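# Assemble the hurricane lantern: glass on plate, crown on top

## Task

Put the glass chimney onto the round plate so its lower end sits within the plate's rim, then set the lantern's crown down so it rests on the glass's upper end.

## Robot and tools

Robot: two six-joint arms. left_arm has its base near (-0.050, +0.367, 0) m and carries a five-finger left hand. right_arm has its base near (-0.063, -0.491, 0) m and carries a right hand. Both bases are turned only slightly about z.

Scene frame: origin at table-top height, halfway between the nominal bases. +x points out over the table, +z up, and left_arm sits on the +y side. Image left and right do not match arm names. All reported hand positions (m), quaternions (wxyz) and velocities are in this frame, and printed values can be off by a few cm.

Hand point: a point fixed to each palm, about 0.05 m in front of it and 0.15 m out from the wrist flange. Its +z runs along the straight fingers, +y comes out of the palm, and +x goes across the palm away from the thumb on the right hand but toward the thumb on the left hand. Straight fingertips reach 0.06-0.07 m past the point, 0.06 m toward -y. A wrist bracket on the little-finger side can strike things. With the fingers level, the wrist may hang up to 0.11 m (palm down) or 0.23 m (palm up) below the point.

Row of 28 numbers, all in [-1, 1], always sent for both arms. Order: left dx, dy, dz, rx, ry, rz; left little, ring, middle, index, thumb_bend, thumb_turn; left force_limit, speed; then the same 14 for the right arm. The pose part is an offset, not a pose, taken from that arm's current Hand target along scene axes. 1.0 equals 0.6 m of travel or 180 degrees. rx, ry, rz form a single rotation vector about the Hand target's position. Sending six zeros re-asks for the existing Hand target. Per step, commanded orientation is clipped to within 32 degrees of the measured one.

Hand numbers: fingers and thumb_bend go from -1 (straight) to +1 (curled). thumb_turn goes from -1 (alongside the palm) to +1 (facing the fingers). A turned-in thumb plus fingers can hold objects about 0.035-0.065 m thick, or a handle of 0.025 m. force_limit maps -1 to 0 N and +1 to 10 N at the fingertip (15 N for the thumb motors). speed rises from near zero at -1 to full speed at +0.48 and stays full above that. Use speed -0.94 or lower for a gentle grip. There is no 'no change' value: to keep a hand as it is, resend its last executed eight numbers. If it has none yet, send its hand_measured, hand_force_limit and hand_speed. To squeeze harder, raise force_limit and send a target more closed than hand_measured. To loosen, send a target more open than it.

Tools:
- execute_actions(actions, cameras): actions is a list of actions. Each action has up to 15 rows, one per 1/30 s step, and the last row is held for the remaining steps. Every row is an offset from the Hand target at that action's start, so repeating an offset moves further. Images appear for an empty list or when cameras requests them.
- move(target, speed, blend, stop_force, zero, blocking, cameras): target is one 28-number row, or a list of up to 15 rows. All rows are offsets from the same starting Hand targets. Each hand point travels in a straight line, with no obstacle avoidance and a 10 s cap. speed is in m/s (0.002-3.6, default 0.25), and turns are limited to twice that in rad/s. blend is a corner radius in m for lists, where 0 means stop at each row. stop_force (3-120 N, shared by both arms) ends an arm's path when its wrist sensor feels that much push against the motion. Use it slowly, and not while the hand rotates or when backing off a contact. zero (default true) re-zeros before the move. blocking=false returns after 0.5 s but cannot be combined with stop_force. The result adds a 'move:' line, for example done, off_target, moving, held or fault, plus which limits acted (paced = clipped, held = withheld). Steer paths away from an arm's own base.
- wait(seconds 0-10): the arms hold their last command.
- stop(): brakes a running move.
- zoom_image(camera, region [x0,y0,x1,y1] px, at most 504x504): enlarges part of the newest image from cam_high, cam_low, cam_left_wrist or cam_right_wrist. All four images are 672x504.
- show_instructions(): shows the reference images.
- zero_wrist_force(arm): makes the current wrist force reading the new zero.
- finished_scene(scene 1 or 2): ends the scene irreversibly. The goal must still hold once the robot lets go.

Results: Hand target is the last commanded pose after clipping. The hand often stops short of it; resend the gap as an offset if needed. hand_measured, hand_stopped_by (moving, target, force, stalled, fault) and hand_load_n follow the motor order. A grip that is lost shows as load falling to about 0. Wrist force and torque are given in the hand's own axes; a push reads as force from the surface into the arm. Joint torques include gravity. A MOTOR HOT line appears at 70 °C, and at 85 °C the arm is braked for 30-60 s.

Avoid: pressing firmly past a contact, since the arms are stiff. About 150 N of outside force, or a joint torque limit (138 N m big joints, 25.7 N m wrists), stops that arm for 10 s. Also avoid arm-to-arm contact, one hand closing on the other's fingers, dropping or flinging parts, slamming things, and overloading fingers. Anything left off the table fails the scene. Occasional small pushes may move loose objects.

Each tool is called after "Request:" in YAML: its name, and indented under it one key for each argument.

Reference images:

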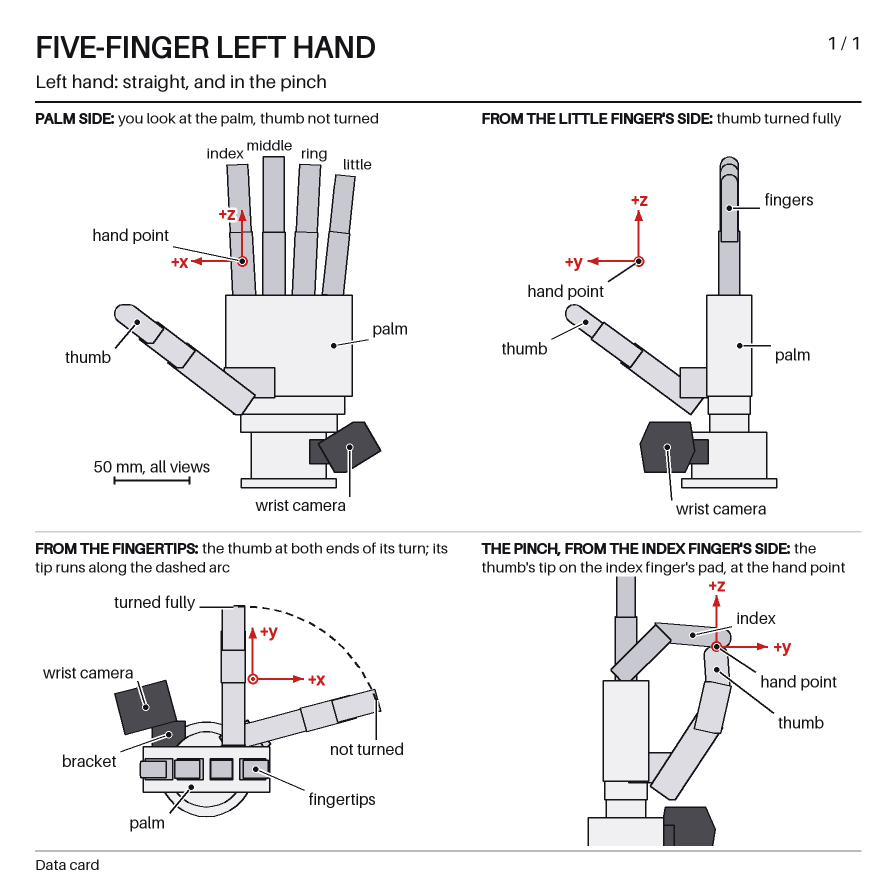

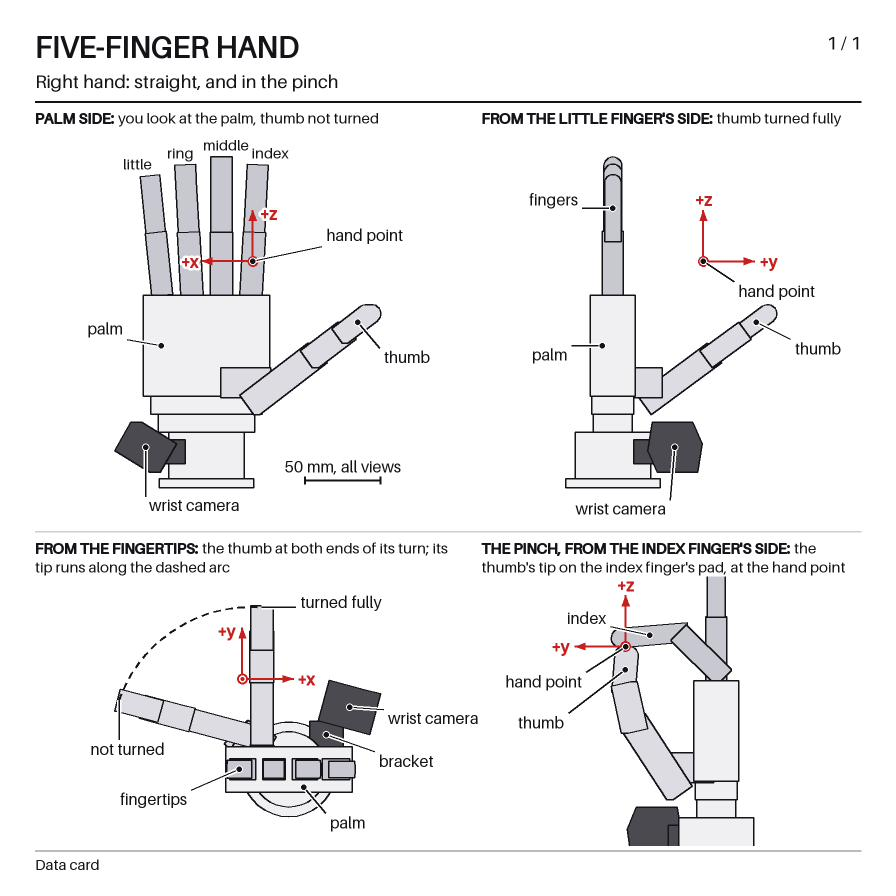

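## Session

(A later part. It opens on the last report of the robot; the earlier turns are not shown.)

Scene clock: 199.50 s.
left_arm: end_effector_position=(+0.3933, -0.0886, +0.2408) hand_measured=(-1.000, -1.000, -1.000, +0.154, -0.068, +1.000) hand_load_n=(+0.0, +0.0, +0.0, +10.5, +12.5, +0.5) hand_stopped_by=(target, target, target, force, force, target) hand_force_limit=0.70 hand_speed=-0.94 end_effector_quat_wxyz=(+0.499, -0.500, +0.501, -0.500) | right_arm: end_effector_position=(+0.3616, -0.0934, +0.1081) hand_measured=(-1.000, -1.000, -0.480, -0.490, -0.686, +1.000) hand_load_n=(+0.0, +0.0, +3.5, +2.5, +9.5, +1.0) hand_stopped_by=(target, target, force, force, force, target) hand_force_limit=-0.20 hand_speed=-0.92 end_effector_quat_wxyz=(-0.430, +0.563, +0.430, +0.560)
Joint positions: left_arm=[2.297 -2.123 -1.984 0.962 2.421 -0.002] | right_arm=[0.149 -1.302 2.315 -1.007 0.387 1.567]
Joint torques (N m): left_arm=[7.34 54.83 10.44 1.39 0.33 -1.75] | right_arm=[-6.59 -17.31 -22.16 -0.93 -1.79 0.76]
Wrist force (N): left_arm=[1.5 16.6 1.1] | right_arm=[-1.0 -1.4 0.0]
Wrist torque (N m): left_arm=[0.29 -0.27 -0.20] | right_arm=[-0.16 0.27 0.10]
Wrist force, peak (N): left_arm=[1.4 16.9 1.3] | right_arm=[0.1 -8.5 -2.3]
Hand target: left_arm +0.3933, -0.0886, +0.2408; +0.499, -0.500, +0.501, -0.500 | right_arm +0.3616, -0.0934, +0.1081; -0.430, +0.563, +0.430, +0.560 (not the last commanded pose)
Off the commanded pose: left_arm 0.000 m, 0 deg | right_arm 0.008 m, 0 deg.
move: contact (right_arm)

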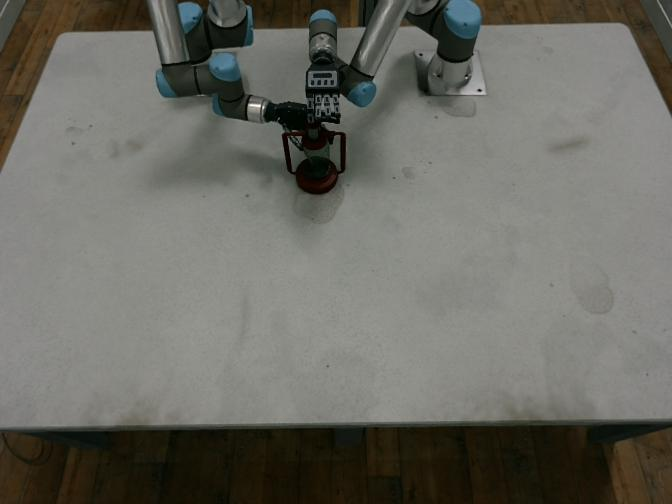

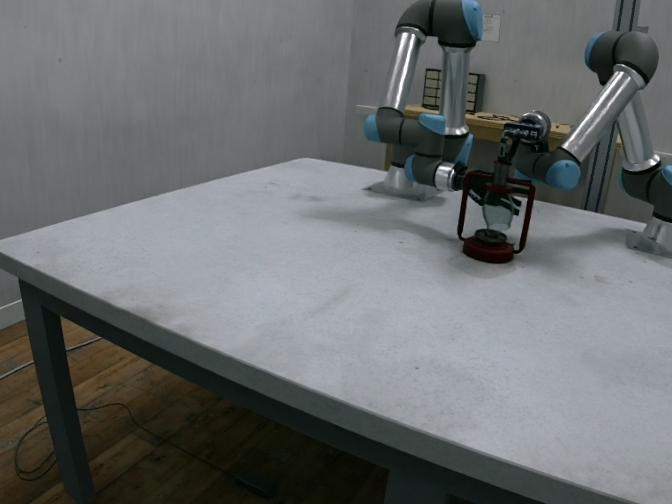

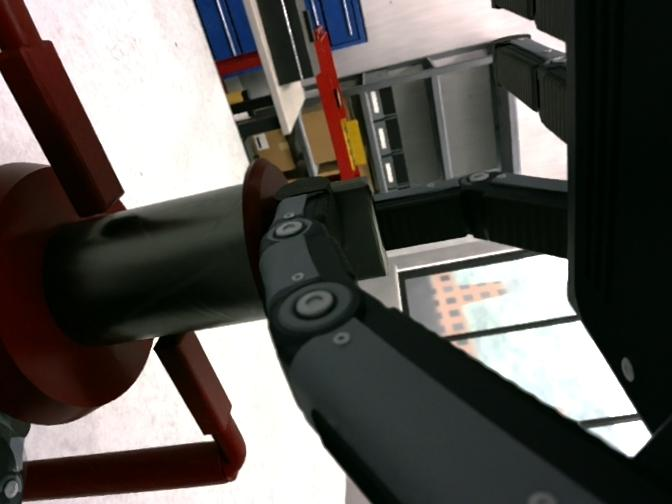

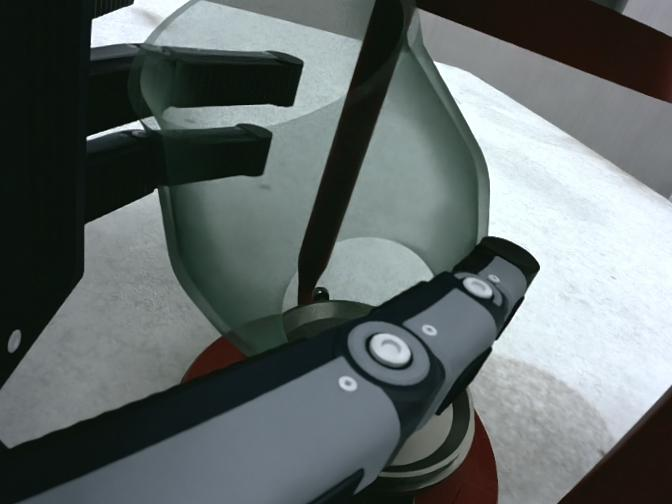

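Request:
move:
  target:
    - [0.0, 0.0, 0.01,0,0,0, -1, -1, -1, 0.5, 0.14, 1, 0.7, -0.94, -0.1, -0.01, 0.0, 0, 0, 0, -1, -1, -0.2, -0.2, -0.3, 1, -0.2, -0.92]
    - [0.0, 0.0, 0.01,0,0,0, -1, -1, -1, 0.5, 0.14, 1, 0.7, -0.94, -0.14, -0.2, 0.0, 0, 0, 0, -1, -1, -0.2, -0.2, -0.3, 1, -0.2, -0.92]
    - [0.0, 0.0, 0.01,0,0,0, -1, -1, -1, 0.5, 0.14, 1, 0.7, -0.94, -0.14, -0.25, -0.08, 0, 0, 0, -1, -1, -0.2, -0.2, -0.3, 1, -0.2, -0.92]
  speed: 0.08
  blend: [0.01, 0.01, 0]
  cameras: ["all"]

Request:
zoom_image:
  camera: "cam_low"
  region: [380, 110, 550, 270]

Request:
zoom_image:
  camera: "cam_high"
  region: [220, 90, 320, 170]

Scene clock: 204.03 s.
left_arm: end_effector_position=(+0.3933, -0.0886, +0.2469) hand_measured=(-1.000, -1.000, -1.000, +0.154, -0.068, +1.000) hand_load_n=(+0.0, +0.0, +0.0, +10.5, +11.5, +0.5) hand_stopped_by=(target, target, target, force, force, target) hand_force_limit=0.70 hand_speed=-0.94 end_effector_quat_wxyz=(+0.499, -0.500, +0.501, -0.500) | right_arm: end_effector_position=(+0.2775, -0.2434, +0.0601) hand_measured=(-1.000, -1.000, -0.480, -0.490, -0.686, +1.000) hand_load_n=(+0.0, +0.0, +3.0, +2.5, +9.5, +1.0) hand_stopped_by=(target, target, force, force, force, target) hand_force_limit=-0.20 hand_speed=-0.92 end_effector_quat_wxyz=(-0.430, +0.563, +0.430, +0.560)
Joint positions: left_arm=[2.297 -2.11 -1.982 0.948 2.421 -0.002] | right_arm=[-0.533 -1.341 2.72 -1.387 -0.295 1.581]
Joint torques (N m): left_arm=[7.38 33.16 23.86 6.61 0.13 -1.07] | right_arm=[-4.4 -4.06 -14.84 -0.12 -0.04 -0.01]
Wrist force (N): left_arm=[1.5 18.3 0.5] | right_arm=[-1.3 -1.3 0.0]
Wrist torque (N m): left_arm=[0.32 -0.29 -0.19] | right_arm=[-0.11 0.28 0.05]
Wrist force, peak (N): left_arm=[1.5 18.7 0.3] | right_arm=[-1.3 -1.8 0.1]
Hand target: left_arm +0.3933, -0.0886, +0.2468; +0.499, -0.500, +0.501, -0.500 | right_arm +0.2776, -0.2434, +0.0601; -0.430, +0.563, +0.430, +0.560
Off the commanded pose: left_arm 0.000 m, 0 deg | right_arm 0.000 m, 0 deg.
move: done

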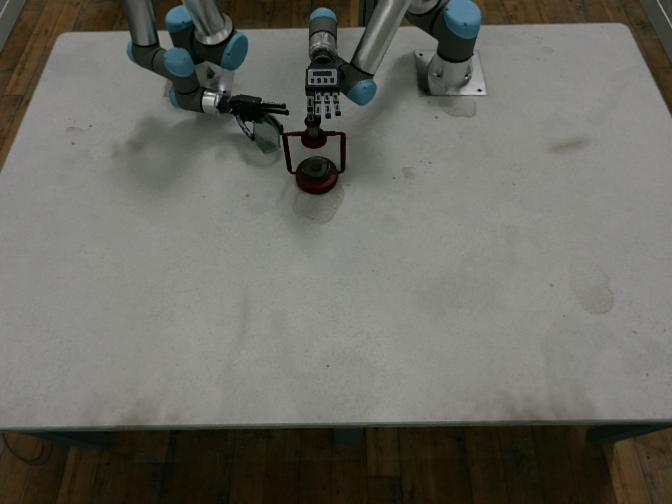

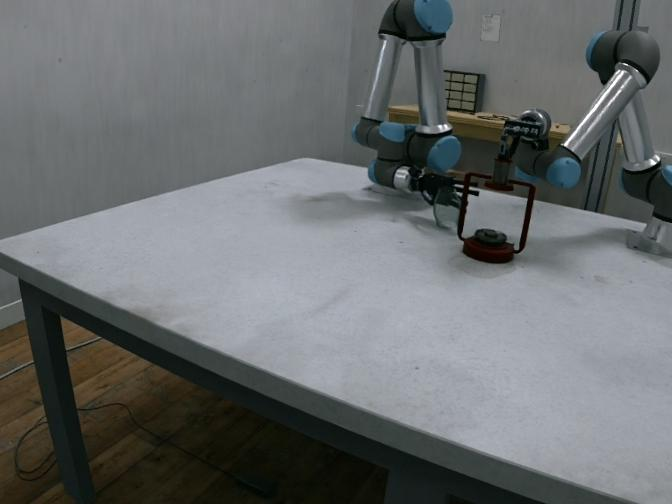

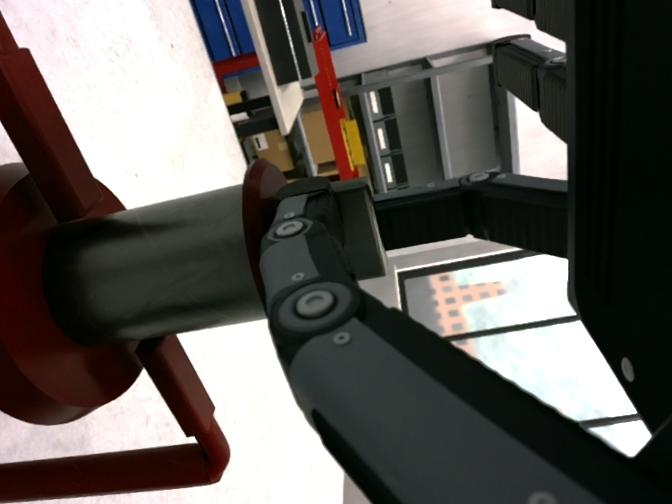

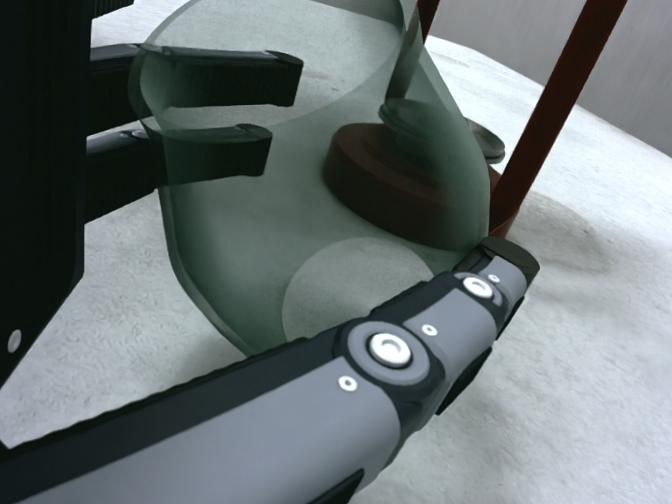

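Scaled by 2.965.

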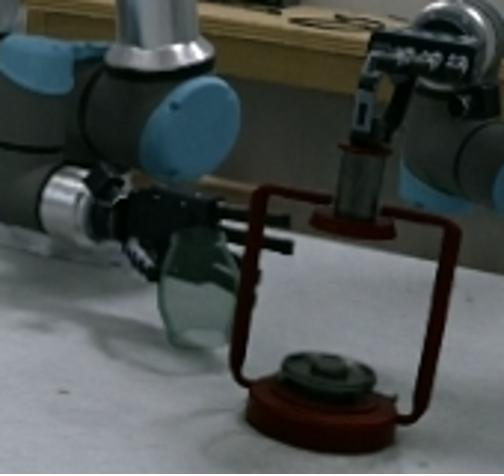

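Scaled by 5.040.

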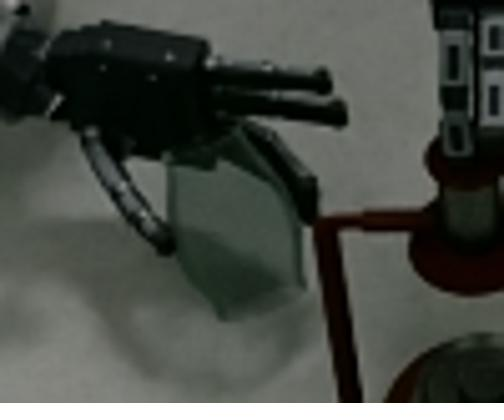

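Request:
move:
  target:
    - [0.0, 0.0, 0.0,0,0,0, -1, -1, -1, 0.5, 0.14, 1, 0.7, -0.94, 0,0, 0.025, 0, 0, 0, -1, -1, -0.2, -0.2, -0.3, 1, -0.2, -0.92]
    - [0.0, 0.0, 0.0,0,0,0, -1, -1, -1, 0.5, 0.14, 1, 0.7, -0.94, 0,0, 0.025, 0.0288,0.1073,0, -1, -1, -0.2, -0.2, -0.3, 1, -0.2, -0.92]
  speed: 0.1

Request:
move:
  target: [0.0, 0.0, 0.0,0,0,0, -1, -1, -1, 0.5, 0.14, 1, 0.7, -0.94, 0,0, -0.06, 0, 0, 0, -1, -1, -0.2, -0.2, -0.3, 1, -0.2, -0.92]
  speed: 0.02
  stop_force: 3
  cameras: ["cam_high","cam_low","cam_right_wrist"]

Request:
zoom_image:
  camera: "cam_low"
  region: [380, 140, 480, 240]

Request:
zoom_image:
  camera: "cam_high"
  region: [220, 90, 320, 170]

Scene clock: 207.63 s.
left_arm: end_effector_position=(+0.3933, -0.0886, +0.2469) hand_measured=(-1.000, -1.000, -1.000, +0.154, -0.068, +1.000) hand_load_n=(+0.0, +0.0, +0.0, +10.5, +11.5, +0.5) hand_stopped_by=(target, target, target, force, force, target) hand_force_limit=0.70 hand_speed=-0.94 end_effector_quat_wxyz=(+0.499, -0.500, +0.501, -0.500) | right_arm: end_effector_position=(+0.2777, -0.2435, +0.0751) hand_measured=(-1.000, -1.000, -0.480, -0.490, -0.686, +1.000) hand_load_n=(+0.0, +0.0, +3.0, +2.0, +9.5, +1.0) hand_stopped_by=(target, target, force, force, force, target) hand_force_limit=-0.20 hand_speed=-0.92 end_effector_quat_wxyz=(-0.521, +0.629, +0.326, +0.477)
Joint positions: left_arm=[2.297 -2.11 -1.982 0.948 2.421 -0.002] | right_arm=[-0.51 -1.489 2.657 -1.18 -0.273 1.932]
Joint torques (N m): left_arm=[6.78 33.45 16.42 6.63 0.17 -1.02] | right_arm=[-3 -9.92 3.24 -1.35 -0.09 -2.17]
Wrist force (N): left_arm=[1.3 18.5 0.4] | right_arm=[-1.2 -1.7 0.3]
Wrist torque (N m): left_arm=[0.36 -0.26 -0.19] | right_arm=[-0.18 0.26 0.30]
Wrist force, peak (N): left_arm=[1.3 18.8 0.7] | right_arm=[-1.5 -1.7 0.5]
Hand target: left_arm +0.3933, -0.0886, +0.2468; +0.499, -0.500, +0.501, -0.500 | right_arm +0.2776, -0.2434, +0.0751; -0.521, +0.629, +0.326, +0.477
Off the commanded pose: left_arm 0.000 m, 0 deg | right_arm 0.000 m, 0 deg.
move: done

Scene clock: 209.60 s.
left_arm: end_effector_position=(+0.3933, -0.0886, +0.2469) hand_measured=(-1.000, -1.000, -1.000, +0.154, -0.068, +1.000) hand_load_n=(+0.0, -0.5, +0.0, +10.5, +11.5, +0.5) hand_stopped_by=(target, target, target, force, force, target) hand_force_limit=0.70 hand_speed=-0.94 end_effector_quat_wxyz=(+0.499, -0.500, +0.501, -0.500) | right_arm: end_effector_position=(+0.2776, -0.2434, +0.0555) hand_measured=(-1.000, -1.000, -0.480, -0.490, -0.686, +1.000) hand_load_n=(+0.0, +0.0, +3.5, +2.5, +10.0, +1.0) hand_stopped_by=(target, target, force, force, force, target) hand_force_limit=-0.20 hand_speed=-0.92 end_effector_quat_wxyz=(-0.521, +0.629, +0.326, +0.477)
Joint positions: left_arm=[2.297 -2.11 -1.982 0.948 2.421 -0.002] | right_arm=[-0.511 -1.394 2.671 -1.287 -0.274 1.932]
Joint torques (N m): left_arm=[7.45 33.1 12.46 6.58 0.12 -1.01] | right_arm=[0.83 -3.17 -16.25 -1.55 0.13 0.63]
Wrist force (N): left_arm=[1.4 18.3 0.5] | right_arm=[-1.2 -1.9 0.2]
Wrist torque (N m): left_arm=[0.33 -0.28 -0.19] | right_arm=[-0.19 0.27 0.29]
Wrist force, peak (N): left_arm=[1.5 18.7 0.5] | right_arm=[5.2 -4.9 0.7]
Hand target: left_arm +0.3933, -0.0886, +0.2468; +0.499, -0.500, +0.501, -0.500 | right_arm +0.2776, -0.2434, +0.0555; -0.521, +0.629, +0.326, +0.477 (not the last commanded pose)
Off the commanded pose: left_arm 0.000 m, 0 deg | right_arm 0.016 m, 0 deg.
move: contact (right_arm)
Images, in order (width x height): cam_high 672x504, cam_low 672x504, cam_right_wrist 672x504.

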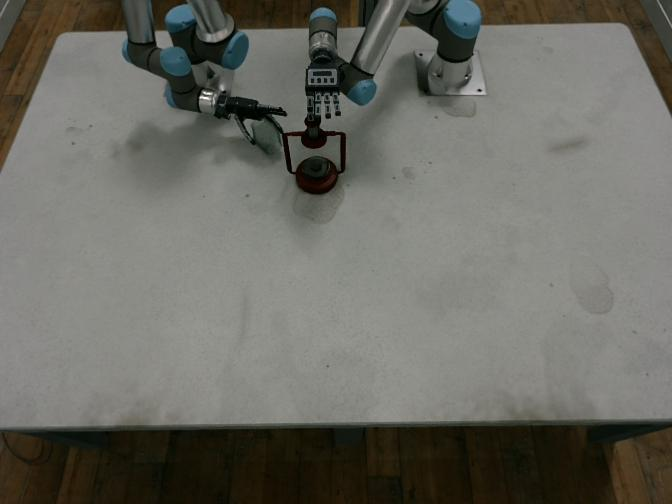

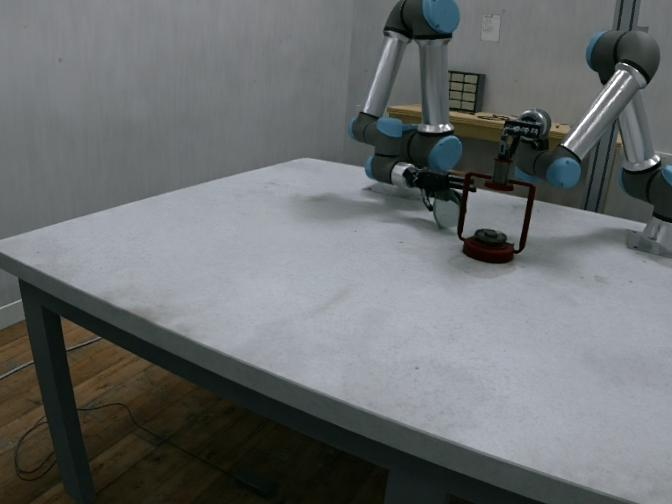

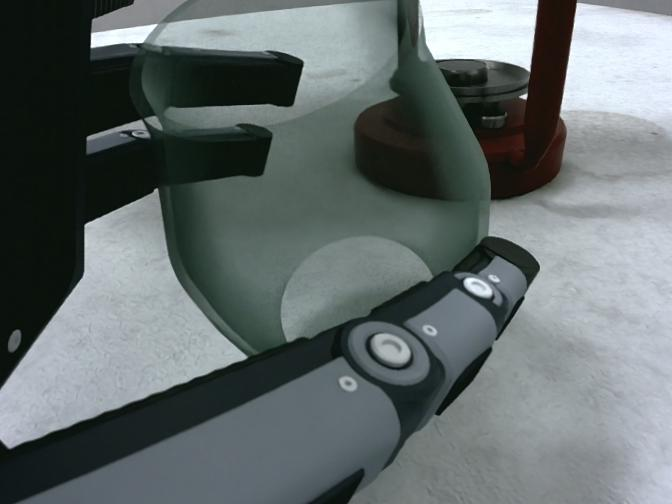

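Scaled by 5.040.

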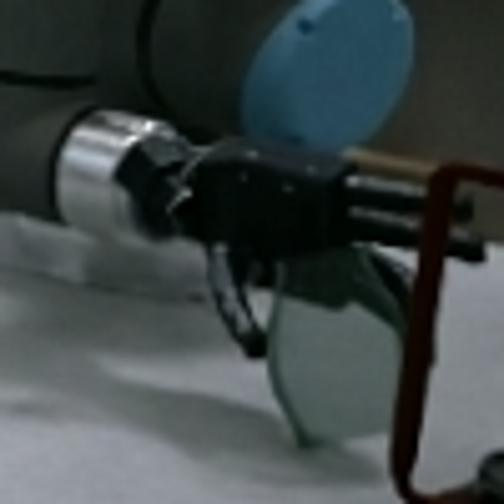

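Scaled by 5.040.

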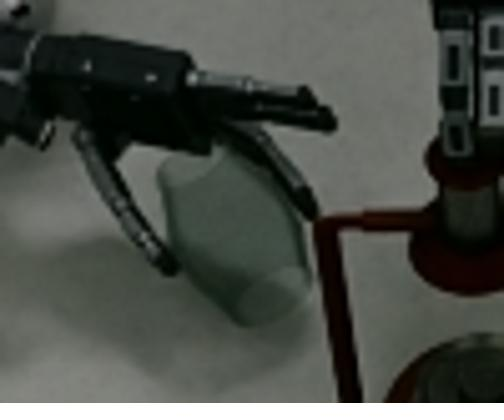

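Request:
move:
  target:
    - [0.0, 0.0, 0.0,0,0,0, -1, -1, -1, 0.5, 0.14, 1, 0.7, -0.94, 0,0, 0.04, 0, 0, 0, -1, -1, -0.2, -0.2, -0.3, 1, -0.2, -0.92]
    - [0.0, 0.0, 0.0,0,0,0, -1, -1, -1, 0.5, 0.14, 1, 0.7, -0.94, 0,0, 0.04, -0.117,0,0, -1, -1, -0.2, -0.2, -0.3, 1, -0.2, -0.92]
  speed: 0.1
  cameras: ["cam_high","cam_low","cam_right_wrist"]

Request:
zoom_image:
  camera: "cam_low"
  region: [380, 140, 480, 240]

Request:
zoom_image:
  camera: "cam_high"
  region: [220, 90, 320, 170]

Scene clock: 215.50 s.
left_arm: end_effector_position=(+0.3933, -0.0886, +0.2468) hand_measured=(-1.000, -1.000, -1.000, +0.154, -0.068, +1.000) hand_load_n=(+0.0, +0.0, -0.5, +10.5, +11.5, +0.0) hand_stopped_by=(target, target, target, force, force, target) hand_force_limit=0.70 hand_speed=-0.94 end_effector_quat_wxyz=(+0.499, -0.500, +0.501, -0.500) | right_arm: end_effector_position=(+0.2774, -0.2437, +0.0797) hand_measured=(-1.000, -1.000, -0.480, -0.490, -0.686, +1.000) hand_load_n=(+0.0, +0.0, +3.5, +2.5, +10.0, +1.0) hand_stopped_by=(target, target, force, force, force, target) hand_force_limit=-0.20 hand_speed=-0.92 end_effector_quat_wxyz=(-0.432, +0.692, +0.389, +0.428)
Joint positions: left_arm=[2.297 -2.11 -1.982 0.948 2.421 -0.002] | right_arm=[-0.411 -1.801 2.821 -2.038 -0.312 2.844]
Joint torques (N m): left_arm=[7.31 33.55 11.33 6.59 -0.03 -1.13] | right_arm=[-6.14 -1.94 -16.1 -0.24 3.24 -1.97]
Wrist force (N): left_arm=[1.4 18.6 0.7] | right_arm=[-1.1 -1.5 0.2]
Wrist torque (N m): left_arm=[0.36 -0.26 -0.20] | right_arm=[-0.12 0.21 0.28]
Wrist force, peak (N): left_arm=[1.2 18.8 0.5] | right_arm=[-2.0 -1.8 0.4]
Hand target: left_arm +0.3933, -0.0886, +0.2468; +0.499, -0.500, +0.501, -0.500 | right_arm +0.2775, -0.2437, +0.0798; -0.431, +0.692, +0.389, +0.428 (not the last commanded pose)
Off the commanded pose: left_arm 0.000 m, 0 deg | right_arm 0.000 m, 6 deg.
move: held (right_arm; a check stopped the path); path passed 1 of 2 targets; limits=held
pose unreachable (right arm): on one or more control steps of this call, first in action 0 (counted from 0), this arm could not follow its commanded pose, so it was not sent that pose on those steps. It may still have moved: this result reports where it is.
cause: moving toward the commanded pose would bring two parts of the arm too close to each other (joints 3 (elbow) and 4 (wrist 1) lie between them).
Images, in order (width x height): cam_high 672x504, cam_low 672x504, cam_right_wrist 672x504.

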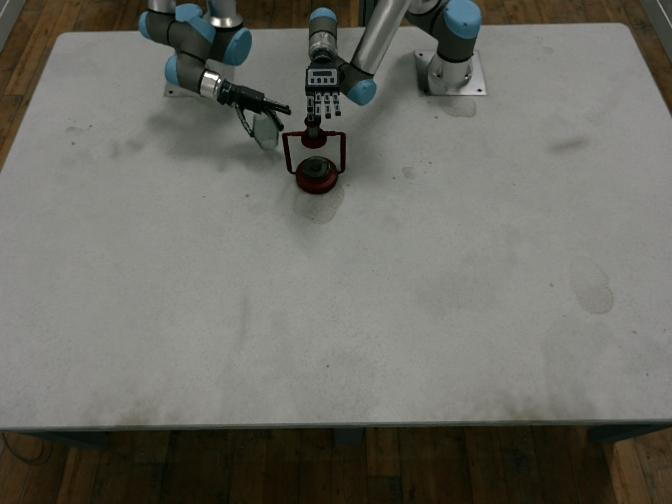

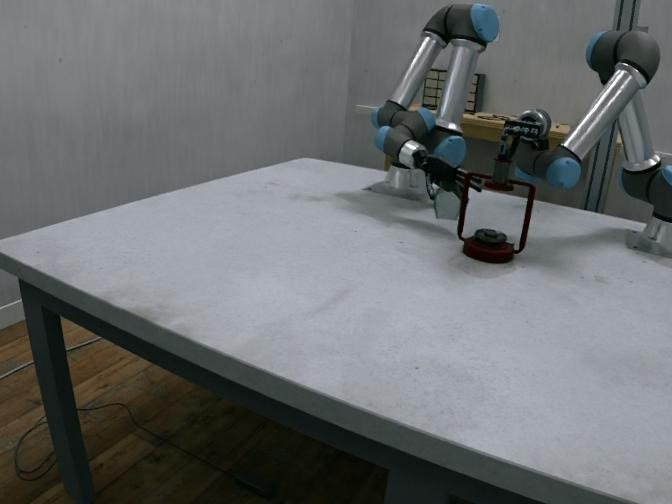

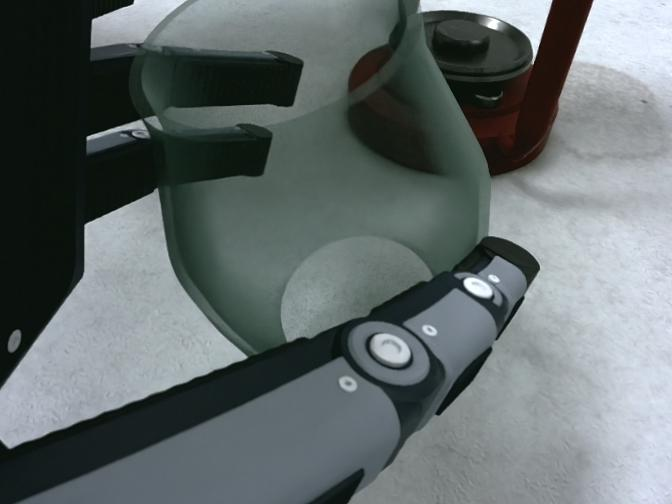

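Scaled by 5.040.

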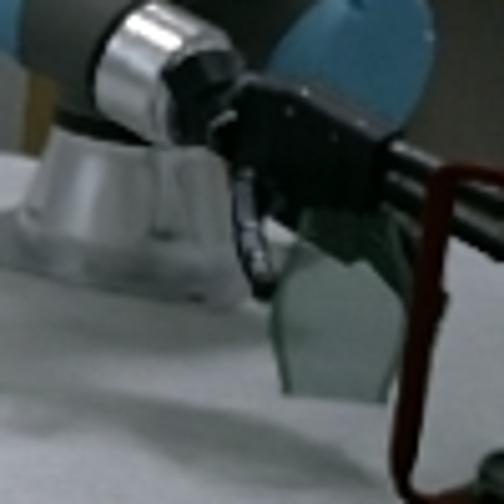

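Scaled by 5.040.

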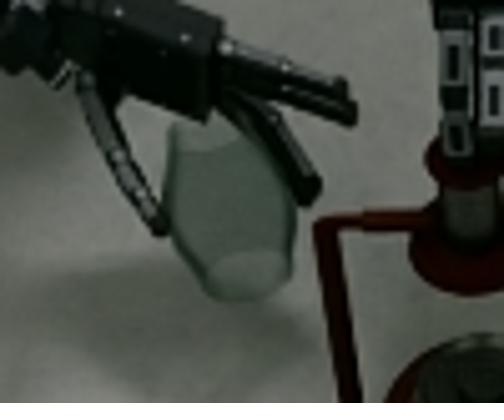

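Request:
move:
  target: [0.0, 0.0, 0.0,0,0,0, -1, -1, -1, 0.5, 0.14, 1, 0.7, -0.94, 0.01,0, -0.07, 0, 0, 0, -1, -1, -0.2, -0.2, -0.3, 1, -0.2, -0.92]
  speed: 0.02
  stop_force: 3
  cameras: ["cam_high","cam_low","cam_right_wrist"]

Request:
zoom_image:
  camera: "cam_low"
  region: [380, 140, 480, 240]

Scene clock: 216.70 s.
left_arm: end_effector_position=(+0.3933, -0.0886, +0.2468) hand_measured=(-1.000, -1.000, -1.000, +0.154, -0.068, +1.000) hand_load_n=(+0.0, +0.0, +0.0, +10.5, +11.5, +0.0) hand_stopped_by=(target, target, target, force, force, target) hand_force_limit=0.70 hand_speed=-0.94 end_effector_quat_wxyz=(+0.499, -0.500, +0.501, -0.500) | right_arm: end_effector_position=(+0.2779, -0.2439, +0.0764) hand_measured=(-1.000, -1.000, -0.480, -0.490, -0.686, +1.000) hand_load_n=(+0.0, +0.0, +3.5, +2.5, +10.0, +1.0) hand_stopped_by=(target, target, force, force, force, target) hand_force_limit=-0.20 hand_speed=-0.92 end_effector_quat_wxyz=(-0.432, +0.692, +0.389, +0.428)
Joint positions: left_arm=[2.297 -2.11 -1.982 0.948 2.421 -0.002] | right_arm=[-0.411 -1.777 2.825 -2.065 -0.312 2.843]
Joint torques (N m): left_arm=[6.77 33.14 11.45 6.61 -0.02 -1.06] | right_arm=[-0.3 -11.33 -5.81 0.1 1.95 -1.4]
Wrist force (N): left_arm=[1.2 18.4 0.6] | right_arm=[-1.4 -1.7 0.1]
Wrist torque (N m): left_arm=[0.33 -0.24 -0.20] | right_arm=[-0.14 0.26 0.25]
Wrist force, peak (N): left_arm=[1.4 18.7 0.4] | right_arm=[-1.7 -1.8 0.1]
Hand target: left_arm +0.3933, -0.0886, +0.2468; +0.499, -0.500, +0.501, -0.500 | right_arm +0.2780, -0.2439, +0.0764; -0.432, +0.692, +0.389, +0.428 (not the last commanded pose)
Off the commanded pose: left_arm 0.000 m, 0 deg | right_arm 0.039 m, 0 deg.
move: held (right_arm; a check stopped the path); limits=held
pose unreachable (right arm): on one or more control steps of this call, first in action 0 (counted from 0), this arm could not follow its commanded pose, so it was not sent that pose on those steps. It may still have moved: this result reports where it is.
cause: moving toward the commanded pose would bring two parts of the arm too close to each other (joints 3 (elbow) and 4 (wrist 1) lie between them).
Images, in order (width x height): cam_high 672x504, cam_low 672x504, cam_right_wrist 672x504.

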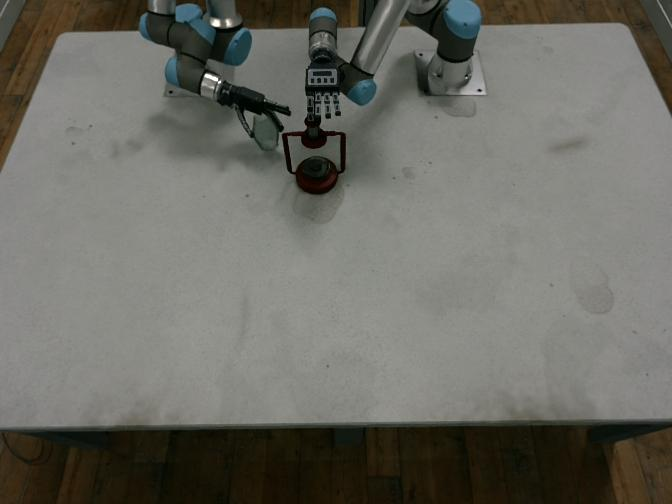

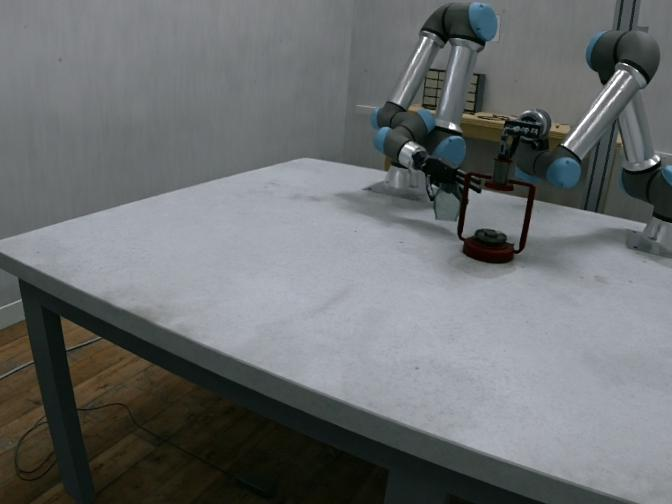

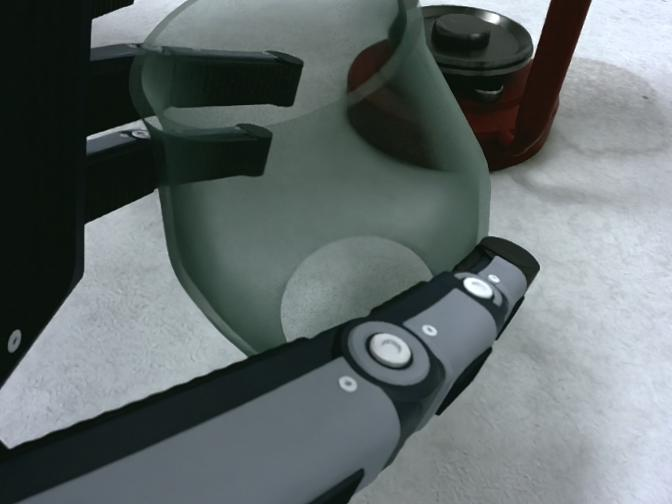

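Scaled by 5.040.

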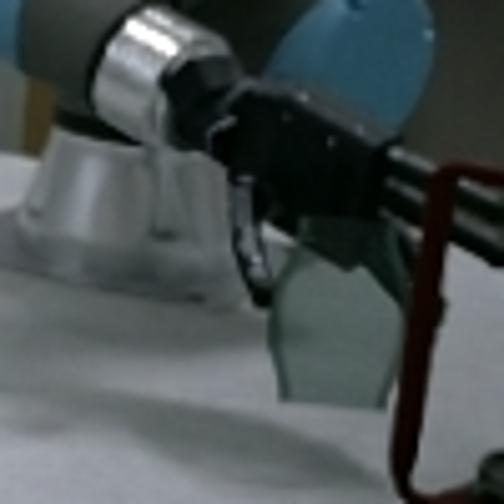

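Request:
move:
  target:
    - [0.0, 0.0, 0.0,0,0,0, -1, -1, -1, 0.5, 0.14, 1, 0.7, -0.94, 0.02,-0.12, 0.01, 0, 0, 0, -1, -1, -0.2, -0.2, -0.3, 1, -0.2, -0.92]
    - [0.0, 0.0, 0.0,0,0,0, -1, -1, -1, 0.5, 0.14, 1, 0.7, -0.94, 0.16,-0.12, 0.01, 0, 0, 0, -1, -1, -0.2, -0.2, -0.3, 1, -0.2, -0.92]
  speed: 0.1
  blend: [0.01, 0]

Request:
move:
  target: [0.0, 0.0, 0.0,0,0,0, -1, -1, -1, 0.5, 0.14, 1, 0.7, -0.94, 0,0, -0.06, 0, 0, 0, -1, -1, -0.2, -0.2, -0.3, 1, -0.2, -0.92]
  speed: 0.02
  stop_force: 3
  cameras: ["cam_high","cam_low","cam_right_wrist"]

Request:
zoom_image:
  camera: "cam_low"
  region: [350, 150, 470, 270]

Request:
zoom_image:
  camera: "cam_high"
  region: [200, 100, 300, 200]

Scene clock: 219.57 s.
left_arm: end_effector_position=(+0.3933, -0.0886, +0.2468) hand_measured=(-1.000, -1.000, -1.000, +0.154, -0.068, +1.000) hand_load_n=(+0.0, +0.0, +0.0, +10.5, +11.5, +0.5) hand_stopped_by=(target, target, target, force, force, target) hand_force_limit=0.70 hand_speed=-0.94 end_effector_quat_wxyz=(+0.499, -0.500, +0.501, -0.500) | right_arm: end_effector_position=(+0.3739, -0.3159, +0.0824) hand_measured=(-1.000, -1.000, -0.480, -0.490, -0.686, +1.000) hand_load_n=(+0.0, +0.0, +3.5, +2.5, +10.0, +1.0) hand_stopped_by=(target, target, force, force, force, target) hand_force_limit=-0.20 hand_speed=-0.92 end_effector_quat_wxyz=(-0.432, +0.692, +0.389, +0.428)
Joint positions: left_arm=[2.297 -2.11 -1.982 0.948 2.421 -0.002] | right_arm=[-0.492 -1.541 2.532 -1.824 -0.36 2.648]
Joint torques (N m): left_arm=[6.89 33.06 11.31 6.59 -0.05 -1.12] | right_arm=[-0.9 -8.23 -12.58 -1.28 -0.12 -1.11]
Wrist force (N): left_arm=[1.5 18.5 0.6] | right_arm=[-0.9 -1.4 0.0]
Wrist torque (N m): left_arm=[0.35 -0.28 -0.19] | right_arm=[-0.06 0.15 0.32]
Wrist force, peak (N): left_arm=[1.3 18.8 0.4] | right_arm=[-1.3 -2.2 1.3]
Hand target: left_arm +0.3933, -0.0886, +0.2468; +0.499, -0.500, +0.501, -0.500 | right_arm +0.3740, -0.3159, +0.0824; -0.432, +0.692, +0.389, +0.428
Off the commanded pose: left_arm 0.000 m, 0 deg | right_arm 0.000 m, 0 deg.
move: done

Scene clock: 221.93 s.
left_arm: end_effector_position=(+0.3933, -0.0886, +0.2468) hand_measured=(-1.000, -1.000, -1.000, +0.154, -0.068, +1.000) hand_load_n=(+0.0, +0.0, +0.0, +10.5, +11.5, +0.5) hand_stopped_by=(target, target, target, force, force, target) hand_force_limit=0.70 hand_speed=-0.94 end_effector_quat_wxyz=(+0.499, -0.500, +0.501, -0.500) | right_arm: end_effector_position=(+0.3739, -0.3160, +0.0555) hand_measured=(-1.000, -1.000, -0.480, -0.490, -0.686, +1.000) hand_load_n=(+0.0, +0.0, +3.5, +2.5, +10.0, +1.0) hand_stopped_by=(target, target, force, force, force, target) hand_force_limit=-0.20 hand_speed=-0.92 end_effector_quat_wxyz=(-0.432, +0.692, +0.389, +0.428)
Joint positions: left_arm=[2.297 -2.11 -1.982 0.948 2.421 -0.002] | right_arm=[-0.492 -1.443 2.556 -1.945 -0.36 2.648]
Joint torques (N m): left_arm=[6.96 33.28 11.86 6.62 -0.2 -1.09] | right_arm=[0.5 -6.04 -21.37 -3.03 -0.29 -1.7]
Wrist force (N): left_arm=[1.5 18.5 0.8] | right_arm=[-0.9 -1.6 -0.2]
Wrist torque (N m): left_arm=[0.33 -0.28 -0.18] | right_arm=[-0.10 0.17 0.31]
Wrist force, peak (N): left_arm=[1.4 18.8 0.7] | right_arm=[6.3 -3.1 0.1]
Hand target: left_arm +0.3933, -0.0886, +0.2468; +0.499, -0.500, +0.501, -0.500 | right_arm +0.3739, -0.3159, +0.0555; -0.432, +0.692, +0.389, +0.428 (not the last commanded pose)
Off the commanded pose: left_arm 0.000 m, 0 deg | right_arm 0.009 m, 0 deg.
move: contact (right_arm)
Images, in order (width x height): cam_high 672x504, cam_low 672x504, cam_right_wrist 672x504.

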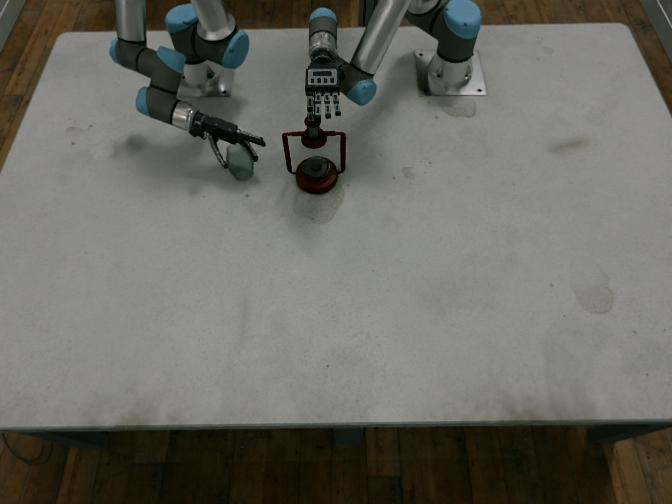

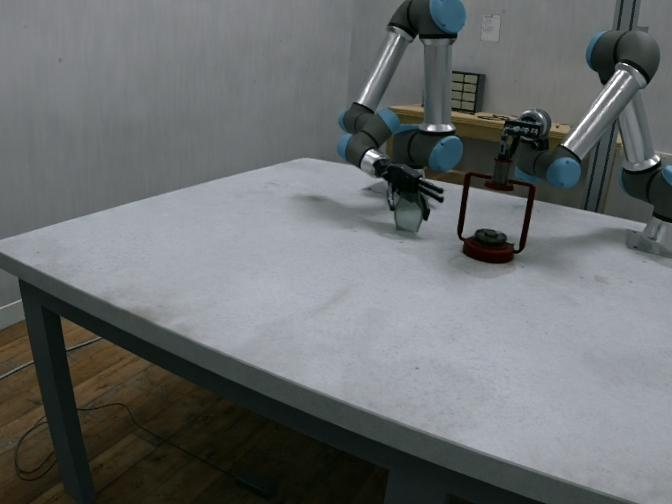

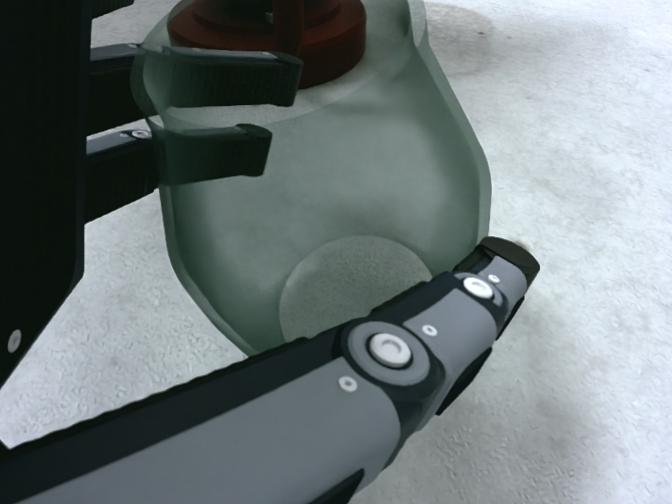

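Scaled by 4.200.

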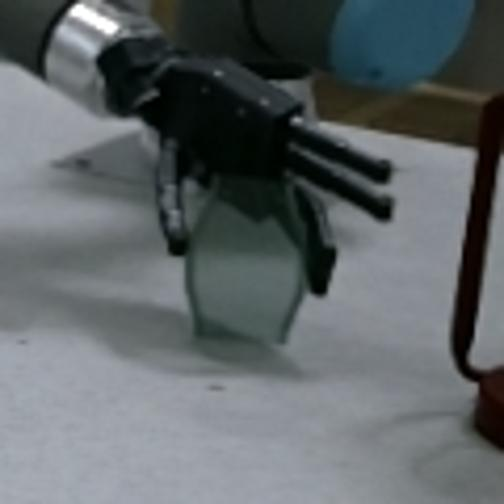

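Scaled by 5.040.

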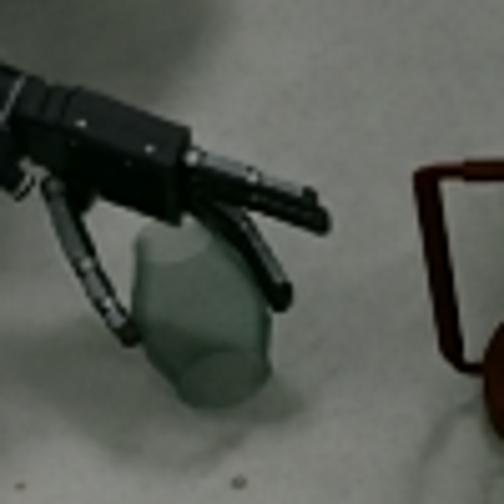

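Request:
move:
  target: [0.0, 0.0, 0.0,0,0,0, -1, -1, -1, 0.5, 0.14, 1, 0.7, -0.94, 0,0, -0.012, 0, 0, 0, -1, -1, -0.2, -0.2, -0.3, 1, -0.2, -0.92]
  speed: 0.015
  stop_force: 10
  cameras: ["cam_high","cam_low","cam_right_wrist"]

Request:
zoom_image:
  camera: "cam_low"
  region: [350, 150, 470, 270]

Request:
zoom_image:
  camera: "cam_high"
  region: [200, 100, 300, 200]

Scene clock: 223.53 s.
left_arm: end_effector_position=(+0.3933, -0.0886, +0.2468) hand_measured=(-1.000, -1.000, -1.000, +0.154, -0.068, +1.000) hand_load_n=(+0.0, +0.0, +0.0, +10.5, +11.5, +0.0) hand_stopped_by=(target, target, target, force, force, target) hand_force_limit=0.70 hand_speed=-0.94 end_effector_quat_wxyz=(+0.499, -0.500, +0.501, -0.500) | right_arm: end_effector_position=(+0.3741, -0.3160, +0.0534) hand_measured=(-1.000, -1.000, -0.480, -0.490, -0.686, +1.000) hand_load_n=(+0.0, +0.0, +3.5, +2.0, +11.0, +1.0) hand_stopped_by=(target, target, force, force, force, target) hand_force_limit=-0.20 hand_speed=-0.92 end_effector_quat_wxyz=(-0.432, +0.692, +0.389, +0.428)
Joint positions: left_arm=[2.297 -2.11 -1.982 0.948 2.421 -0.002] | right_arm=[-0.492 -1.435 2.557 -1.955 -0.36 2.647]
Joint torques (N m): left_arm=[6.73 33.6 11.8 6.71 -0.19 -1.15] | right_arm=[0.54 -10.35 -21.16 -2.84 1.46 1.44]
Wrist force (N): left_arm=[1.3 18.7 0.6] | right_arm=[-0.7 -1.7 0.0]
Wrist torque (N m): left_arm=[0.37 -0.26 -0.21] | right_arm=[-0.12 0.14 0.32]
Wrist force, peak (N): left_arm=[1.5 18.7 0.7] | right_arm=[9.3 -1.8 -1.6]
Hand target: left_arm +0.3933, -0.0886, +0.2468; +0.499, -0.500, +0.501, -0.500 | right_arm +0.3741, -0.3160, +0.0534; -0.432, +0.692, +0.389, +0.428 (not the last commanded pose)
Off the commanded pose: left_arm 0.000 m, 0 deg | right_arm 0.005 m, 0 deg.
move: contact (right_arm)
Images, in order (width x height): cam_high 672x504, cam_low 672x504, cam_right_wrist 672x504.

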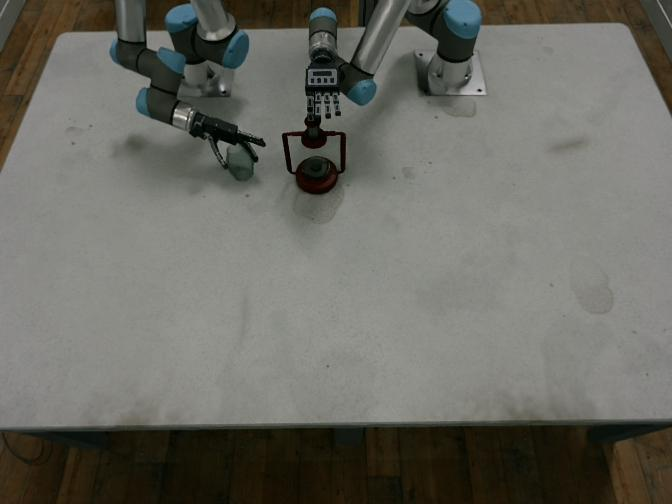

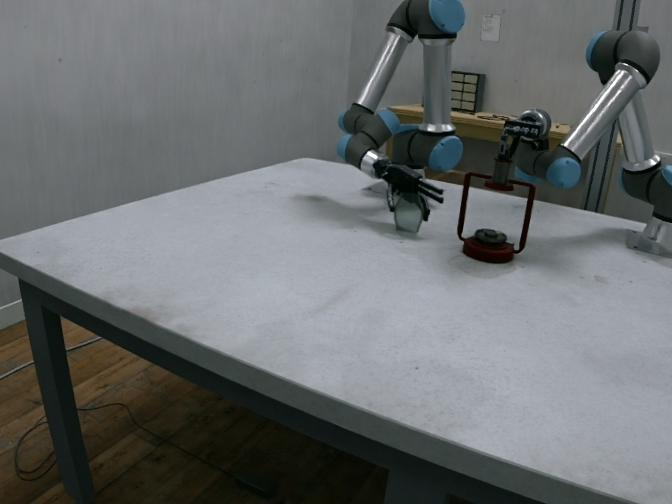

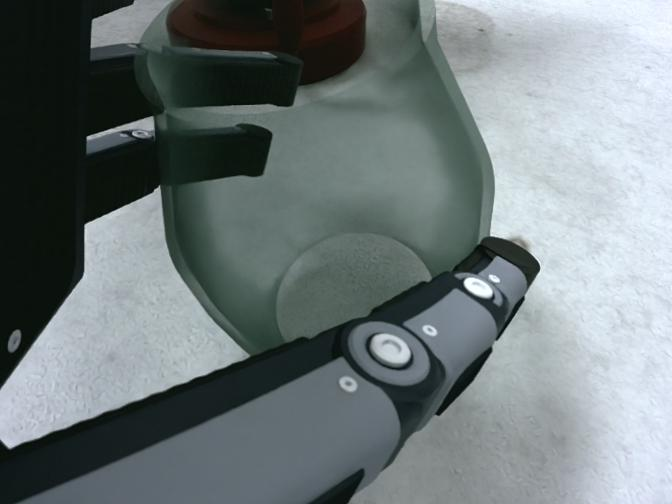

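Scaled by 4.200.

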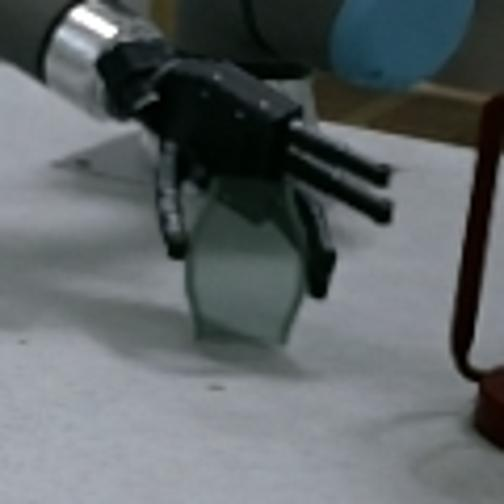

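Scaled by 5.040.

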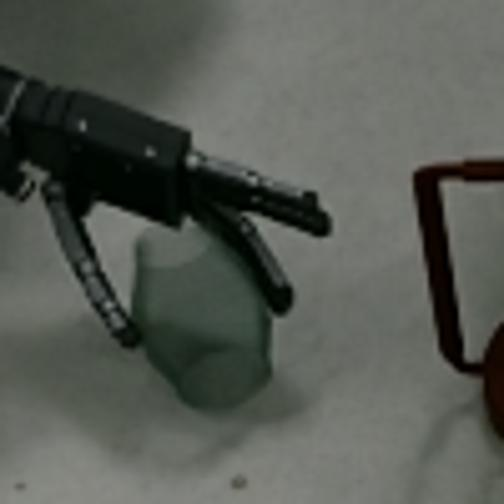

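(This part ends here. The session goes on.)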